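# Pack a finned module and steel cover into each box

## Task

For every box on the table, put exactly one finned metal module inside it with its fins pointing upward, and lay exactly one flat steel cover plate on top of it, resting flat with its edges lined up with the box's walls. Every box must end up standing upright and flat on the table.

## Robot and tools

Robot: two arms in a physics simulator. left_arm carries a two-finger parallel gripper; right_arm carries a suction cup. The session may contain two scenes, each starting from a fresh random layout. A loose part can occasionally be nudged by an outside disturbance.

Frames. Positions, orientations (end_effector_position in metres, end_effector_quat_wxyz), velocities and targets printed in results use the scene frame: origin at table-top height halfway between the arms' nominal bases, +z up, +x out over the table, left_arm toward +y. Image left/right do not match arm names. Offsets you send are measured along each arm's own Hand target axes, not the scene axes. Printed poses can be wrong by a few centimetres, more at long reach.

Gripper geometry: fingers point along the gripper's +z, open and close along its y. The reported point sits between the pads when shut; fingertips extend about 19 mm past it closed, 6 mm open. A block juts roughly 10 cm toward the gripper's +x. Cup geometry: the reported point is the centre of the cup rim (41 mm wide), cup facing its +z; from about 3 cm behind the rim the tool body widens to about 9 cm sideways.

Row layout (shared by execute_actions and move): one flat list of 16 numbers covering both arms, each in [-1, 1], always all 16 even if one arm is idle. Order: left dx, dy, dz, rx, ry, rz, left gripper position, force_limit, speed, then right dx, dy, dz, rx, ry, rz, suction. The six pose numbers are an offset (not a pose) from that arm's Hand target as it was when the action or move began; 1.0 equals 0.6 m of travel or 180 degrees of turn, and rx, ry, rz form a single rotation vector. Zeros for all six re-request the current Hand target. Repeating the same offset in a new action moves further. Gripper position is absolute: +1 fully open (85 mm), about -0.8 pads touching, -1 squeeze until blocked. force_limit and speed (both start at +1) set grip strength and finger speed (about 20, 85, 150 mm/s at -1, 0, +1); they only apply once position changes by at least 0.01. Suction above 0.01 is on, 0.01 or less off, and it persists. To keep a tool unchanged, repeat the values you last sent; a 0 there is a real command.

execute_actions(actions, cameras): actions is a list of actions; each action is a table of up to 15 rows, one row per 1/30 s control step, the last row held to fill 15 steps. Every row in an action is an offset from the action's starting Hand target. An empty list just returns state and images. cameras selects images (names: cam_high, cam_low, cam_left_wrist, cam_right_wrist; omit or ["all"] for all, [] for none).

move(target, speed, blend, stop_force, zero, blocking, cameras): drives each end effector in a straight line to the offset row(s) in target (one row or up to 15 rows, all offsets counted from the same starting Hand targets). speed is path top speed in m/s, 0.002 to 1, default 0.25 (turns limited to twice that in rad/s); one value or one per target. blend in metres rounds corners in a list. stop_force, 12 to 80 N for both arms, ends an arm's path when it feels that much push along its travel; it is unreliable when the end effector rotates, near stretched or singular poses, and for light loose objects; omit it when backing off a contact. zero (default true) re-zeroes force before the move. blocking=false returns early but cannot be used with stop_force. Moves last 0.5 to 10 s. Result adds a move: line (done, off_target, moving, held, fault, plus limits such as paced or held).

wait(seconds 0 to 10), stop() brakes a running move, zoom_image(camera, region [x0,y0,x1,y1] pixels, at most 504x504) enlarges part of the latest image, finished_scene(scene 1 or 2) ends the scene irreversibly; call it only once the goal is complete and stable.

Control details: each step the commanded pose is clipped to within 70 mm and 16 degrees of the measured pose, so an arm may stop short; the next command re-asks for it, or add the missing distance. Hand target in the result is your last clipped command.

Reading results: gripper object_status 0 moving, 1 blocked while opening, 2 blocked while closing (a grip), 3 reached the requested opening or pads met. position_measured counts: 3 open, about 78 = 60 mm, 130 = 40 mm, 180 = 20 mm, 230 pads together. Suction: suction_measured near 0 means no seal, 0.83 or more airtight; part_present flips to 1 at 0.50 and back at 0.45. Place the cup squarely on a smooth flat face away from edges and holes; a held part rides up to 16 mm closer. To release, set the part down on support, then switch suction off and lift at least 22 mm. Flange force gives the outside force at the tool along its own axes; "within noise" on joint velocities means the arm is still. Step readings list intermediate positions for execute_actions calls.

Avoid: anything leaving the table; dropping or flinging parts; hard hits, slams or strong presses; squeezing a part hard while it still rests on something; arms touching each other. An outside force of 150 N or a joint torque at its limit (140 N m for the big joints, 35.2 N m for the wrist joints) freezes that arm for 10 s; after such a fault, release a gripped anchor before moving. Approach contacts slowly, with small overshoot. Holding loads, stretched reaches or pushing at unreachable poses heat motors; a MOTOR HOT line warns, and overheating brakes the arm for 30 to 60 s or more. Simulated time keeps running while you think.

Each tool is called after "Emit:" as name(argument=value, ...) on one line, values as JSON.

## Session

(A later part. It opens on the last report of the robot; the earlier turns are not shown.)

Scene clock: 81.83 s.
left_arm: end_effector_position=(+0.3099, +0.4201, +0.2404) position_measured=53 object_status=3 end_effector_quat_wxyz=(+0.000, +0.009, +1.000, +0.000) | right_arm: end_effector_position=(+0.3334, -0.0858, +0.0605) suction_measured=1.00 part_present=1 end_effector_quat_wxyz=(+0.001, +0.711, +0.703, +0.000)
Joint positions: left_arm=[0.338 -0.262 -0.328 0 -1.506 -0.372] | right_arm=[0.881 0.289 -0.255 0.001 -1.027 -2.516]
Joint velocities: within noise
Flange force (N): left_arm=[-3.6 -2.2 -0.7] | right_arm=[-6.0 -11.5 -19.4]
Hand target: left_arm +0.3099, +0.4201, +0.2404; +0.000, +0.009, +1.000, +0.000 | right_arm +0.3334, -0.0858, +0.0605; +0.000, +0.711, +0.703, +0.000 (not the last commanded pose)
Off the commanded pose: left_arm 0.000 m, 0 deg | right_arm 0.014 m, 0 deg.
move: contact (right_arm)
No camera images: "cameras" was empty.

Contact as expected; release and lift.

Emit:
execute_actions(actions=[[[0,0,0,0,0,0,0.6,-0.5,-0.7,0,0,0,0,0,0,0],[0,0,0,0,0,0,0.6,-0.5,-0.7,0,0,0,0,0,0,0],[0,0,0,0,0,0,0.6,-0.5,-0.7,0,0,0,0,0,0,0],[0,0,0,0,0,0,0.6,-0.5,-0.7,0,0,0,0,0,0,0],[0,0,0,0,0,0,0.6,-0.5,-0.7,0,0,-0.001,0,0,0,0],[0,0,0,0,0,0,0.6,-0.5,-0.7,0,0,-0.002,0,0,0,0],[0,0,0,0,0,0,0.6,-0.5,-0.7,0,0,-0.003,0,0,0,0],[0,0,0,0,0,0,0.6,-0.5,-0.7,0,0,-0.004,0,0,0,0],[0,0,0,0,0,0,0.6,-0.5,-0.7,0,0,-0.005,0,0,0,0],[0,0,0,0,0,0,0.6,-0.5,-0.7,0,0,-0.006,0,0,0,0],[0,0,0,0,0,0,0.6,-0.5,-0.7,0,0,-0.007,0,0,0,0],[0,0,0,0,0,0,0.6,-0.5,-0.7,0,0,-0.008,0,0,0,0],[0,0,0,0,0,0,0.6,-0.5,-0.7,0,0,-0.009,0,0,0,0],[0,0,0,0,0,0,0.6,-0.5,-0.7,0,0,-0.010,0,0,0,0],[0,0,0,0,0,0,0.6,-0.5,-0.7,0,0,-0.011,0,0,0,0]]], cameras=[])

Emit:
move(target=[[0,0,0,0,0,0,0.6,-0.5,-0.7,0,0,-0.03,0,0,0,0],[0,0,0,0,0,0,0.6,-0.5,-0.7,0.168,0.1363,-0.538,0,0,-0.0038,0]], speed=[0.06,0.3], blend=[0.005,0], cameras=["cam_right_wrist","cam_high","cam_low"])

Scene clock: 84.70 s.
left_arm: end_effector_position=(+0.3099, +0.4201, +0.2404) position_measured=53 object_status=3 end_effector_quat_wxyz=(+0.000, +0.009, +1.000, +0.000) | right_arm: end_effector_position=(+0.3334, -0.0858, +0.0670) suction_measured=0.00 part_present=0 end_effector_quat_wxyz=(+0.000, +0.711, +0.703, +0.000)
Joint positions: left_arm=[0.338 -0.262 -0.328 0 -1.506 -0.372] | right_arm=[0.881 0.28 -0.249 0.001 -1.042 -2.516]
Joint velocities: within noise
Flange force (N): left_arm=[-3.8 -1.4 -0.5] | right_arm=[-3.2 -5.3 -2.7]
Hand target: left_arm +0.3099, +0.4201, +0.2404; +0.000, +0.009, +1.000, +0.000 | right_arm +0.3334, -0.0858, +0.0671; +0.000, +0.711, +0.703, +0.000
Off the commanded pose: left_arm 0.000 m, 0 deg | right_arm 0.000 m, 0 deg.
Step readings (end_effector_position of left_arm | right_arm):
0: (+0.3099, +0.4201, +0.2404) | (+0.3334, -0.0858, +0.0605)
1: (+0.3099, +0.4201, +0.2404) | (+0.3334, -0.0858, +0.0605)
2: (+0.3099, +0.4201, +0.2404) | (+0.3334, -0.0858, +0.0605)
4: (+0.3099, +0.4201, +0.2404) | (+0.3334, -0.0858, +0.0605)
8: (+0.3099, +0.4201, +0.2404) | (+0.3333, -0.0859, +0.0612)
15: (+0.3099, +0.4201, +0.2404) | (+0.3334, -0.0858, +0.0654)
No camera images: "cameras" was empty.

Scene clock: 86.93 s.
left_arm: end_effector_position=(+0.3099, +0.4201, +0.2404) position_measured=53 object_status=3 end_effector_quat_wxyz=(+0.000, +0.009, +1.000, +0.000) | right_arm: end_effector_position=(+0.4160, +0.0143, +0.3899) suction_measured=0.00 part_present=0 end_effector_quat_wxyz=(+0.001, +0.707, +0.707, +0.000)
Joint positions: left_arm=[0.338 -0.262 -0.328 0 -1.506 -0.372] | right_arm=[0.87 0.545 0.9 0.001 -1.925 -2.492]
Joint velocities: within noise
Flange force (N): left_arm=[-3.2 -1.7 -0.4] | right_arm=[-4.8 -7.0 4.9]
Hand target: left_arm +0.3099, +0.4201, +0.2404; +0.000, +0.009, +1.000, +0.000 | right_arm +0.4160, +0.0143, +0.3899; +0.000, +0.707, +0.707, +0.000
Off the commanded pose: left_arm 0.000 m, 0 deg | right_arm 0.000 m, 0 deg.
move: done
camera_calibration:
cam_right_wrist: T_world_to_cam=[[-0.998979, -0.0450926, 0.00266543, 0.426654], [-0.0378053, 0.866915, 0.497021, -0.168814], [-0.0247227, 0.496413, -0.867735, 0.407854], [0, 0, 0, 1]] pos_world=[0.42992, -0.0368778, 0.436676]
Images, in order (width x height): cam_high 896x504, cam_low 896x504, cam_right_wrist 896x504.

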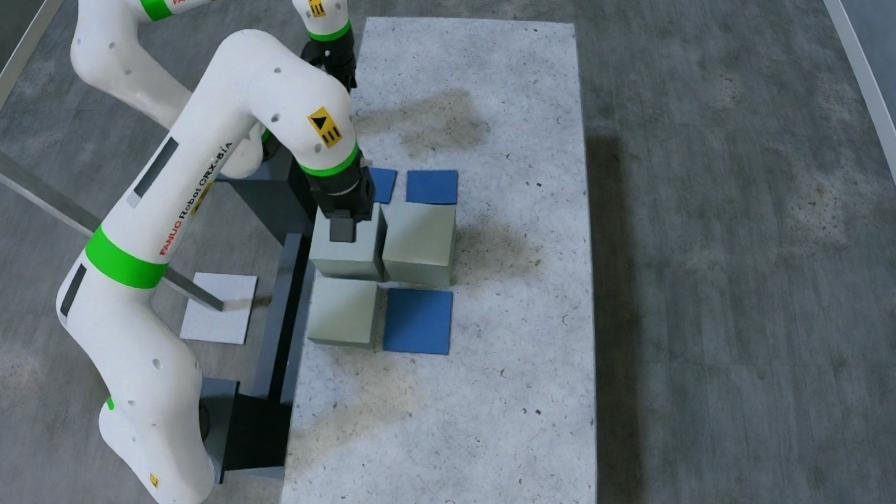

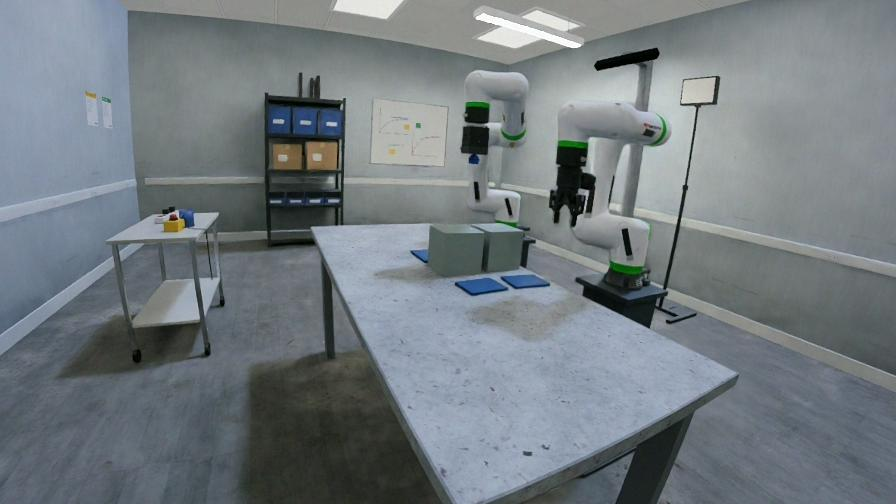

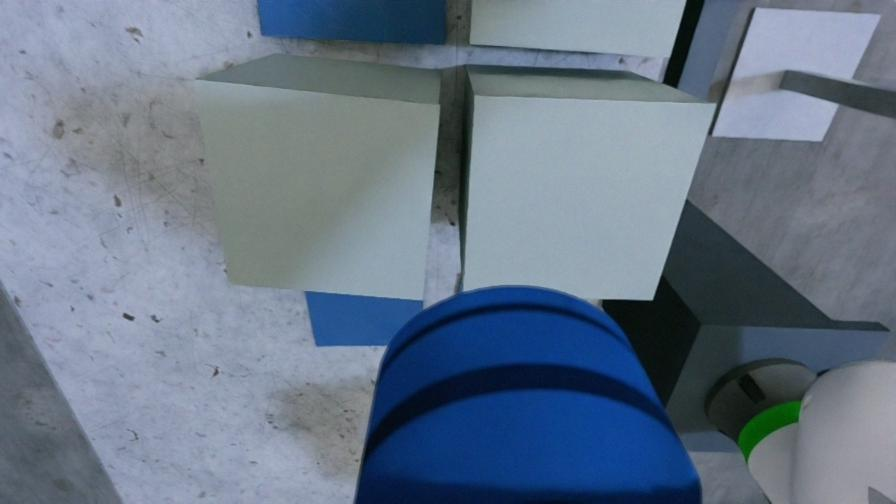

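Emit:
zoom_image(camera="cam_right_wrist", region=[180, 40, 320, 120])

Emit:
zoom_image(camera="cam_right_wrist", region=[400, 50, 540, 130])

Emit:
zoom_image(camera="cam_right_wrist", region=[610, 50, 750, 130])

Emit:
zoom_image(camera="cam_right_wrist", region=[400, 230, 500, 310])

Emit:
zoom_image(camera="cam_high", region=[300, 195, 470, 355])

Emit:
zoom_image(camera="cam_low", region=[420, 215, 530, 280])

Scaled by 3.600 from the camera's 896x504 image, which has a finer 1280x720 frame.

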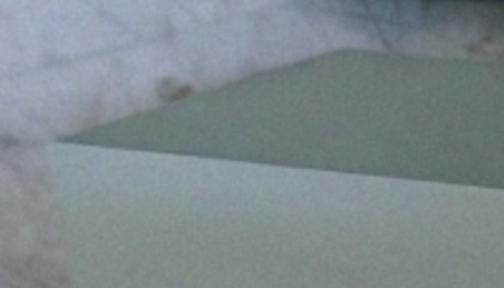

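Scaled by 3.600 from the camera's 896x504 image, which has a finer 1280x720 frame.

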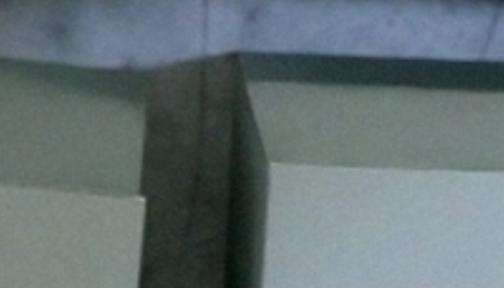

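Scaled by 3.600 from the camera's 896x504 image, which has a finer 1280x720 frame.

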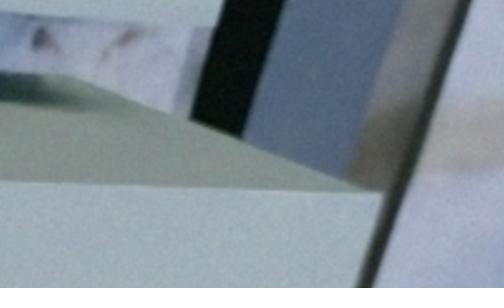

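Scaled by 5.040 from the camera's 896x504 image, which has a finer 1280x720 frame.

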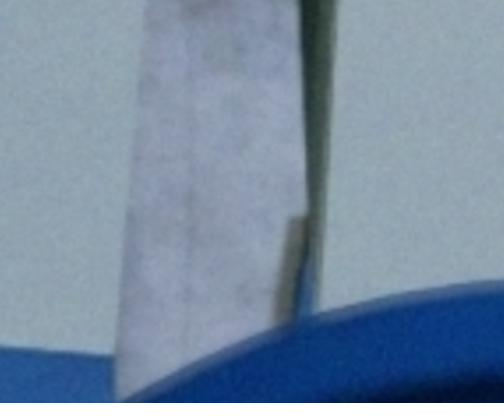

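Scaled by 2.965 from the camera's 896x504 image, which has a finer 1280x720 frame.

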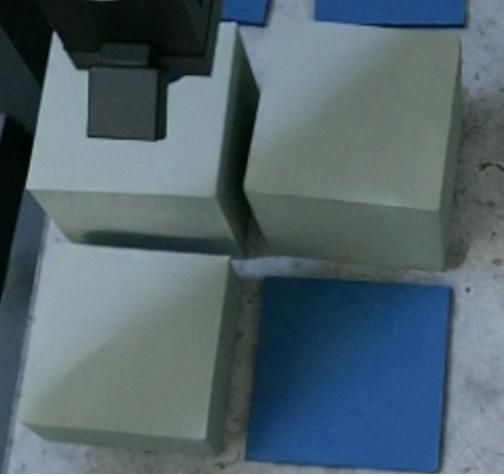

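Scaled by 4.582 from the camera's 896x504 image, which has a finer 1280x720 frame.

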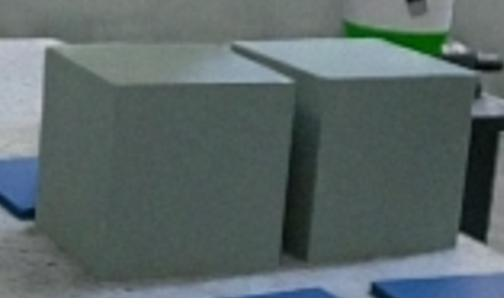

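Emit:
zoom_image(camera="cam_high", region=[376, 196, 466, 290])

Emit:
zoom_image(camera="cam_low", region=[424, 218, 494, 280])

Emit:
zoom_image(camera="cam_low", region=[470, 218, 530, 276])

Emit:
zoom_image(camera="cam_right_wrist", region=[210, 260, 320, 310])

Scaled by 5.362 from the camera's 896x504 image, which has a finer 1280x720 frame.

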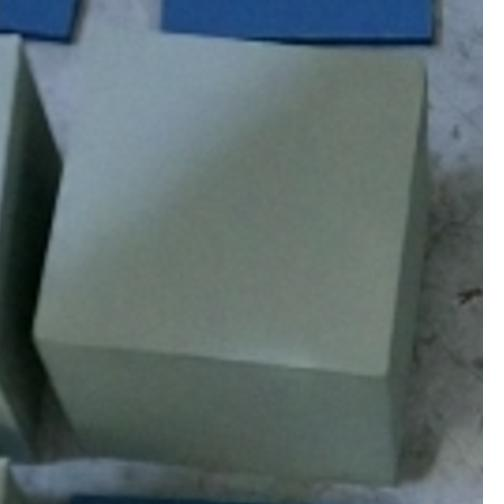

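Scaled by 7.200 from the camera's 896x504 image, which has a finer 1280x720 frame.

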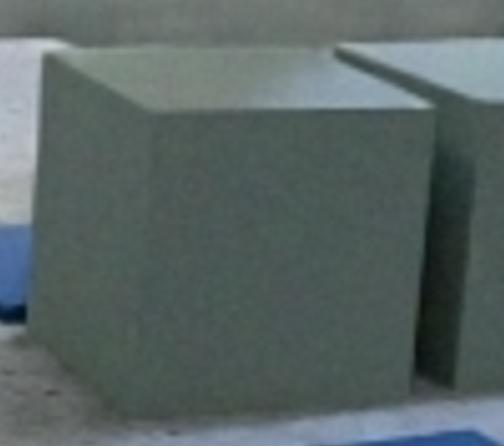

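Scaled by 8.400 from the camera's 896x504 image, which has a finer 1280x720 frame.

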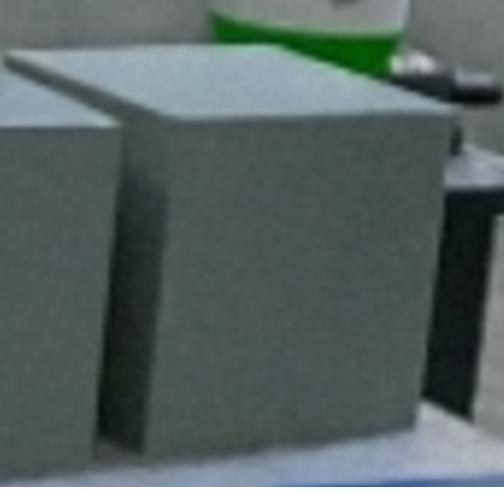

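Scaled by 4.582 from the camera's 896x504 image, which has a finer 1280x720 frame.

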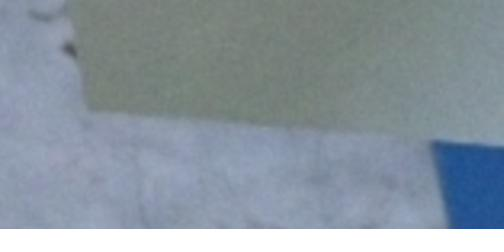

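Emit:
move(target=[[0,0,0,0,0,0,0.6,-0.5,-0.7,0.0628,0.1483,0.2665,0,0,0,0]], speed=0.25, cameras=["cam_right_wrist"])

Emit:
zoom_image(camera="cam_right_wrist", region=[0, 0, 448, 252])

Emit:
zoom_image(camera="cam_right_wrist", region=[448, 0, 896, 252])

Scene clock: 97.90 s.
left_arm: end_effector_position=(+0.3099, +0.4201, +0.2404) position_measured=53 object_status=3 end_effector_quat_wxyz=(+0.000, +0.009, +1.000, +0.000) | right_arm: end_effector_position=(+0.5051, +0.0520, +0.2301) suction_measured=0.00 part_present=0 end_effector_quat_wxyz=(+0.001, +0.707, +0.707, +0.000)
Joint positions: left_arm=[0.338 -0.262 -0.328 0 -1.506 -0.372] | right_arm=[0.801 0.76 0.859 0.001 -1.67 -2.424]
Joint velocities: within noise
Flange force (N): left_arm=[-3.6 -2.0 -1.0] | right_arm=[-9.9 -13.8 5.8]
Hand target: left_arm +0.3099, +0.4201, +0.2404; +0.000, +0.009, +1.000, +0.000 | right_arm +0.5051, +0.0519, +0.2300; +0.000, +0.707, +0.707, +0.000
Off the commanded pose: left_arm 0.000 m, 0 deg | right_arm 0.000 m, 0 deg.
move: done
camera_calibration:
cam_right_wrist: T_world_to_cam=[[-0.998981, -0.0450775, 0.00243862, 0.517853], [-0.0379028, 0.866871, 0.497089, -0.118673], [-0.0245215, 0.49649, -0.867696, 0.252564], [0, 0, 0, 1]] pos_world=[0.519021, 0.000822456, 0.276877]
Images, in order (width x height): cam_right_wrist 896x504.

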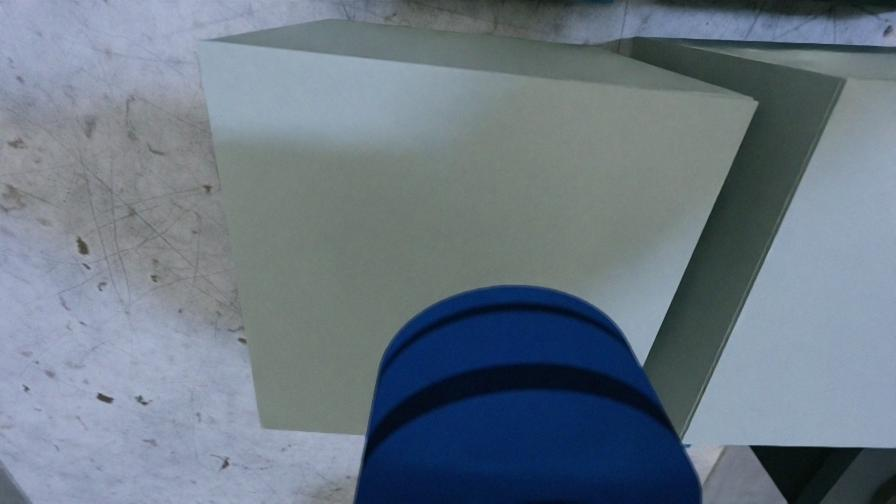

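Scaled by 1.125 from the camera's 896x504 image, which has a finer 1280x720 frame.

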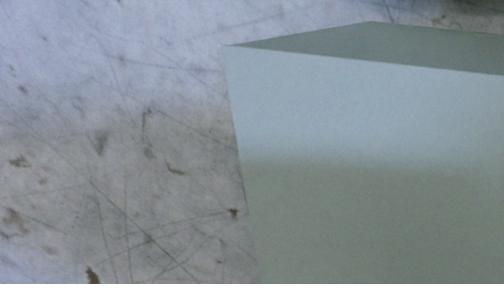

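Scaled by 1.125 from the camera's 896x504 image, which has a finer 1280x720 frame.

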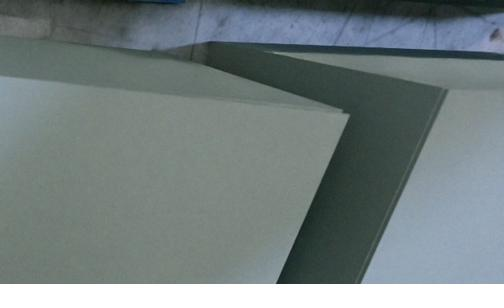

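Emit:
zoom_image(camera="cam_right_wrist", region=[700, 70, 780, 120])

Emit:
zoom_image(camera="cam_right_wrist", region=[185, 15, 265, 65])

Emit:
zoom_image(camera="cam_right_wrist", region=[240, 400, 380, 450])

Emit:
zoom_image(camera="cam_right_wrist", region=[630, 300, 720, 380])

Emit:
zoom_image(camera="cam_right_wrist", region=[800, 60, 896, 140])

Scaled by 6.300 from the camera's 896x504 image, which has a finer 1280x720 frame.

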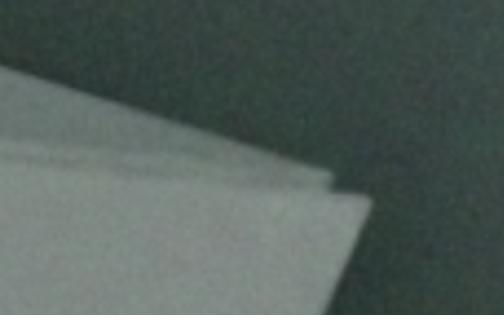

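Scaled by 6.300 from the camera's 896x504 image, which has a finer 1280x720 frame.

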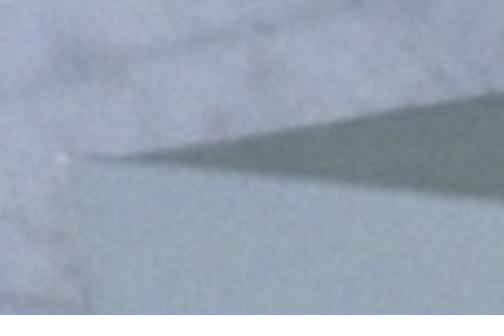

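Scaled by 3.600 from the camera's 896x504 image, which has a finer 1280x720 frame.

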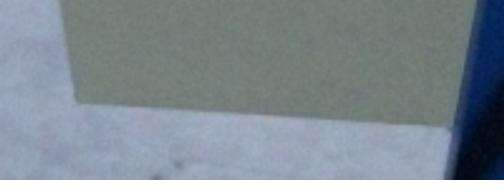

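Scaled by 5.600 from the camera's 896x504 image, which has a finer 1280x720 frame.

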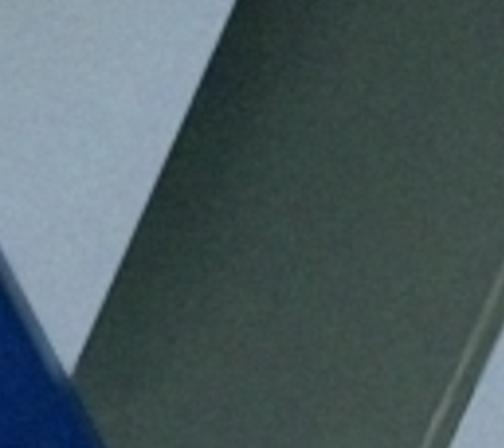

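Scaled by 5.250 from the camera's 896x504 image, which has a finer 1280x720 frame.

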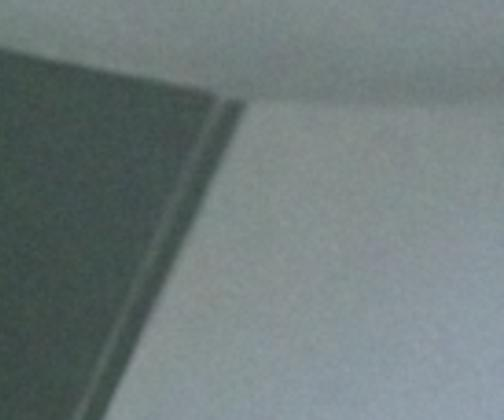

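Emit:
move(target=[[0,0,0,0,0,0,0.6,-0.5,-0.7,-0.2932,-0.2835,-0.1167,0,0,0,0]], speed=0.3, cameras=["cam_right_wrist"])

Emit:
zoom_image(camera="cam_right_wrist", region=[290, 10, 610, 100])

Emit:
zoom_image(camera="cam_right_wrist", region=[290, 200, 610, 300])

Scene clock: 105.63 s.
left_arm: end_effector_position=(+0.3099, +0.4201, +0.2404) position_measured=53 object_status=3 end_effector_quat_wxyz=(+0.000, +0.009, +1.000, +0.000) | right_arm: end_effector_position=(+0.3351, -0.1240, +0.3000) suction_measured=0.00 part_present=0 end_effector_quat_wxyz=(+0.000, +0.707, +0.707, +0.000)
Joint positions: left_arm=[0.338 -0.262 -0.328 0 -1.506 -0.372] | right_arm=[0.828 0.079 0.082 0.001 -1.574 -2.451]
Joint velocities: within noise
Flange force (N): left_arm=[-3.5 -1.9 -0.6] | right_arm=[-1.1 -3.2 3.5]
Hand target: left_arm +0.3099, +0.4201, +0.2404; +0.000, +0.009, +1.000, +0.000 | right_arm +0.3351, -0.1241, +0.3000; +0.000, +0.707, +0.707, +0.000
Off the commanded pose: left_arm 0.000 m, 0 deg | right_arm 0.000 m, 0 deg.
move: done
camera_calibration:
cam_right_wrist: T_world_to_cam=[[-0.998981, -0.0450535, 0.00280801, 0.339798], [-0.0377039, 0.866985, 0.496905, -0.0072782], [-0.0248219, 0.496293, -0.8678, 0.396535], [0, 0, 0, 1]] pos_world=[0.34902, -0.175178, 0.346775]
Images, in order (width x height): cam_right_wrist 896x504.

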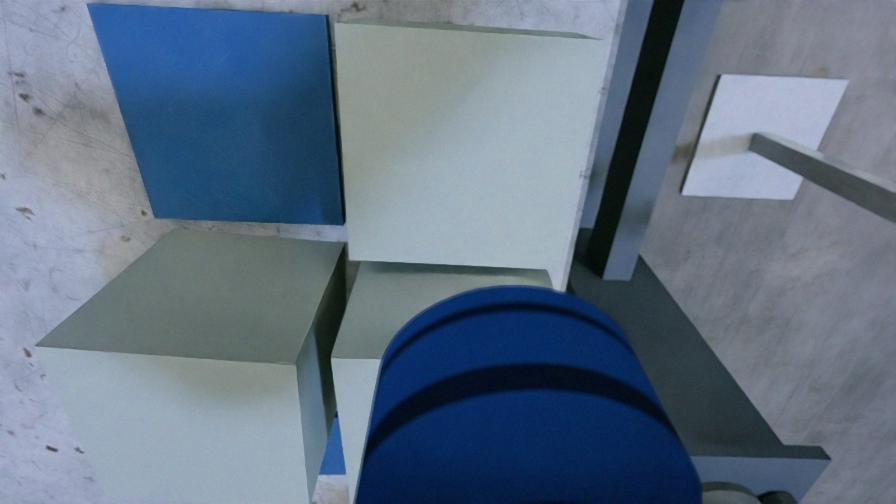

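Scaled by 1.575 from the camera's 896x504 image, which has a finer 1280x720 frame.

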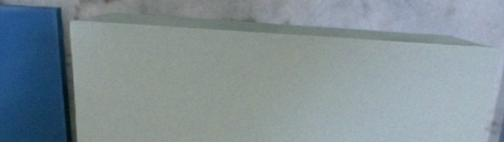

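Scaled by 1.575 from the camera's 896x504 image, which has a finer 1280x720 frame.

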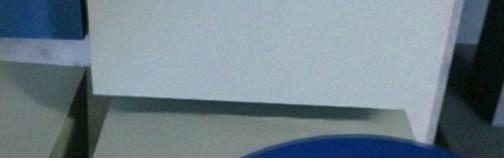

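Emit:
zoom_image(camera="cam_right_wrist", region=[320, 10, 380, 50])

Emit:
zoom_image(camera="cam_right_wrist", region=[560, 20, 620, 60])

Emit:
zoom_image(camera="cam_right_wrist", region=[530, 250, 590, 290])

Emit:
zoom_image(camera="cam_right_wrist", region=[325, 235, 385, 275])

Scaled by 8.400 from the camera's 896x504 image, which has a finer 1280x720 frame.

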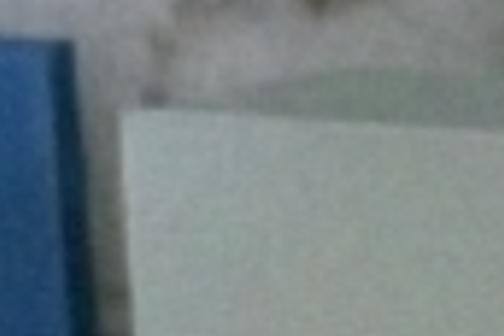

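Scaled by 8.400 from the camera's 896x504 image, which has a finer 1280x720 frame.

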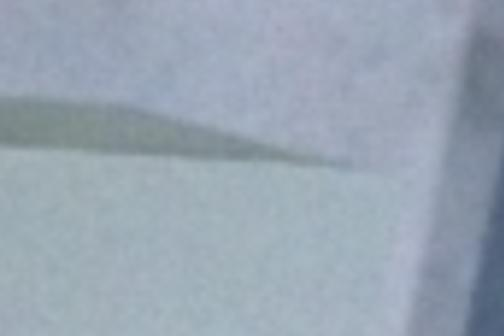

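Scaled by 8.400 from the camera's 896x504 image, which has a finer 1280x720 frame.

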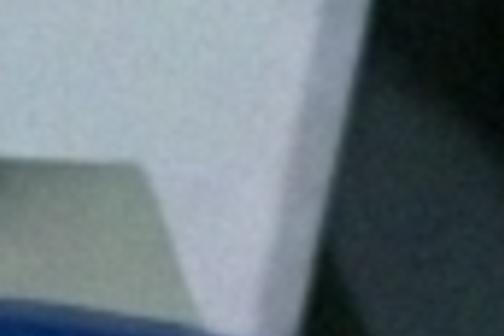

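Scaled by 8.400 from the camera's 896x504 image, which has a finer 1280x720 frame.

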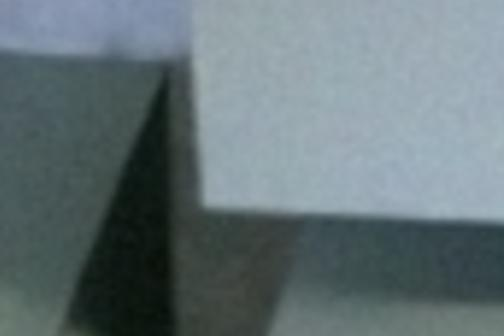

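Emit:
finished_scene(scene=2)

The scene is finished: the task was done.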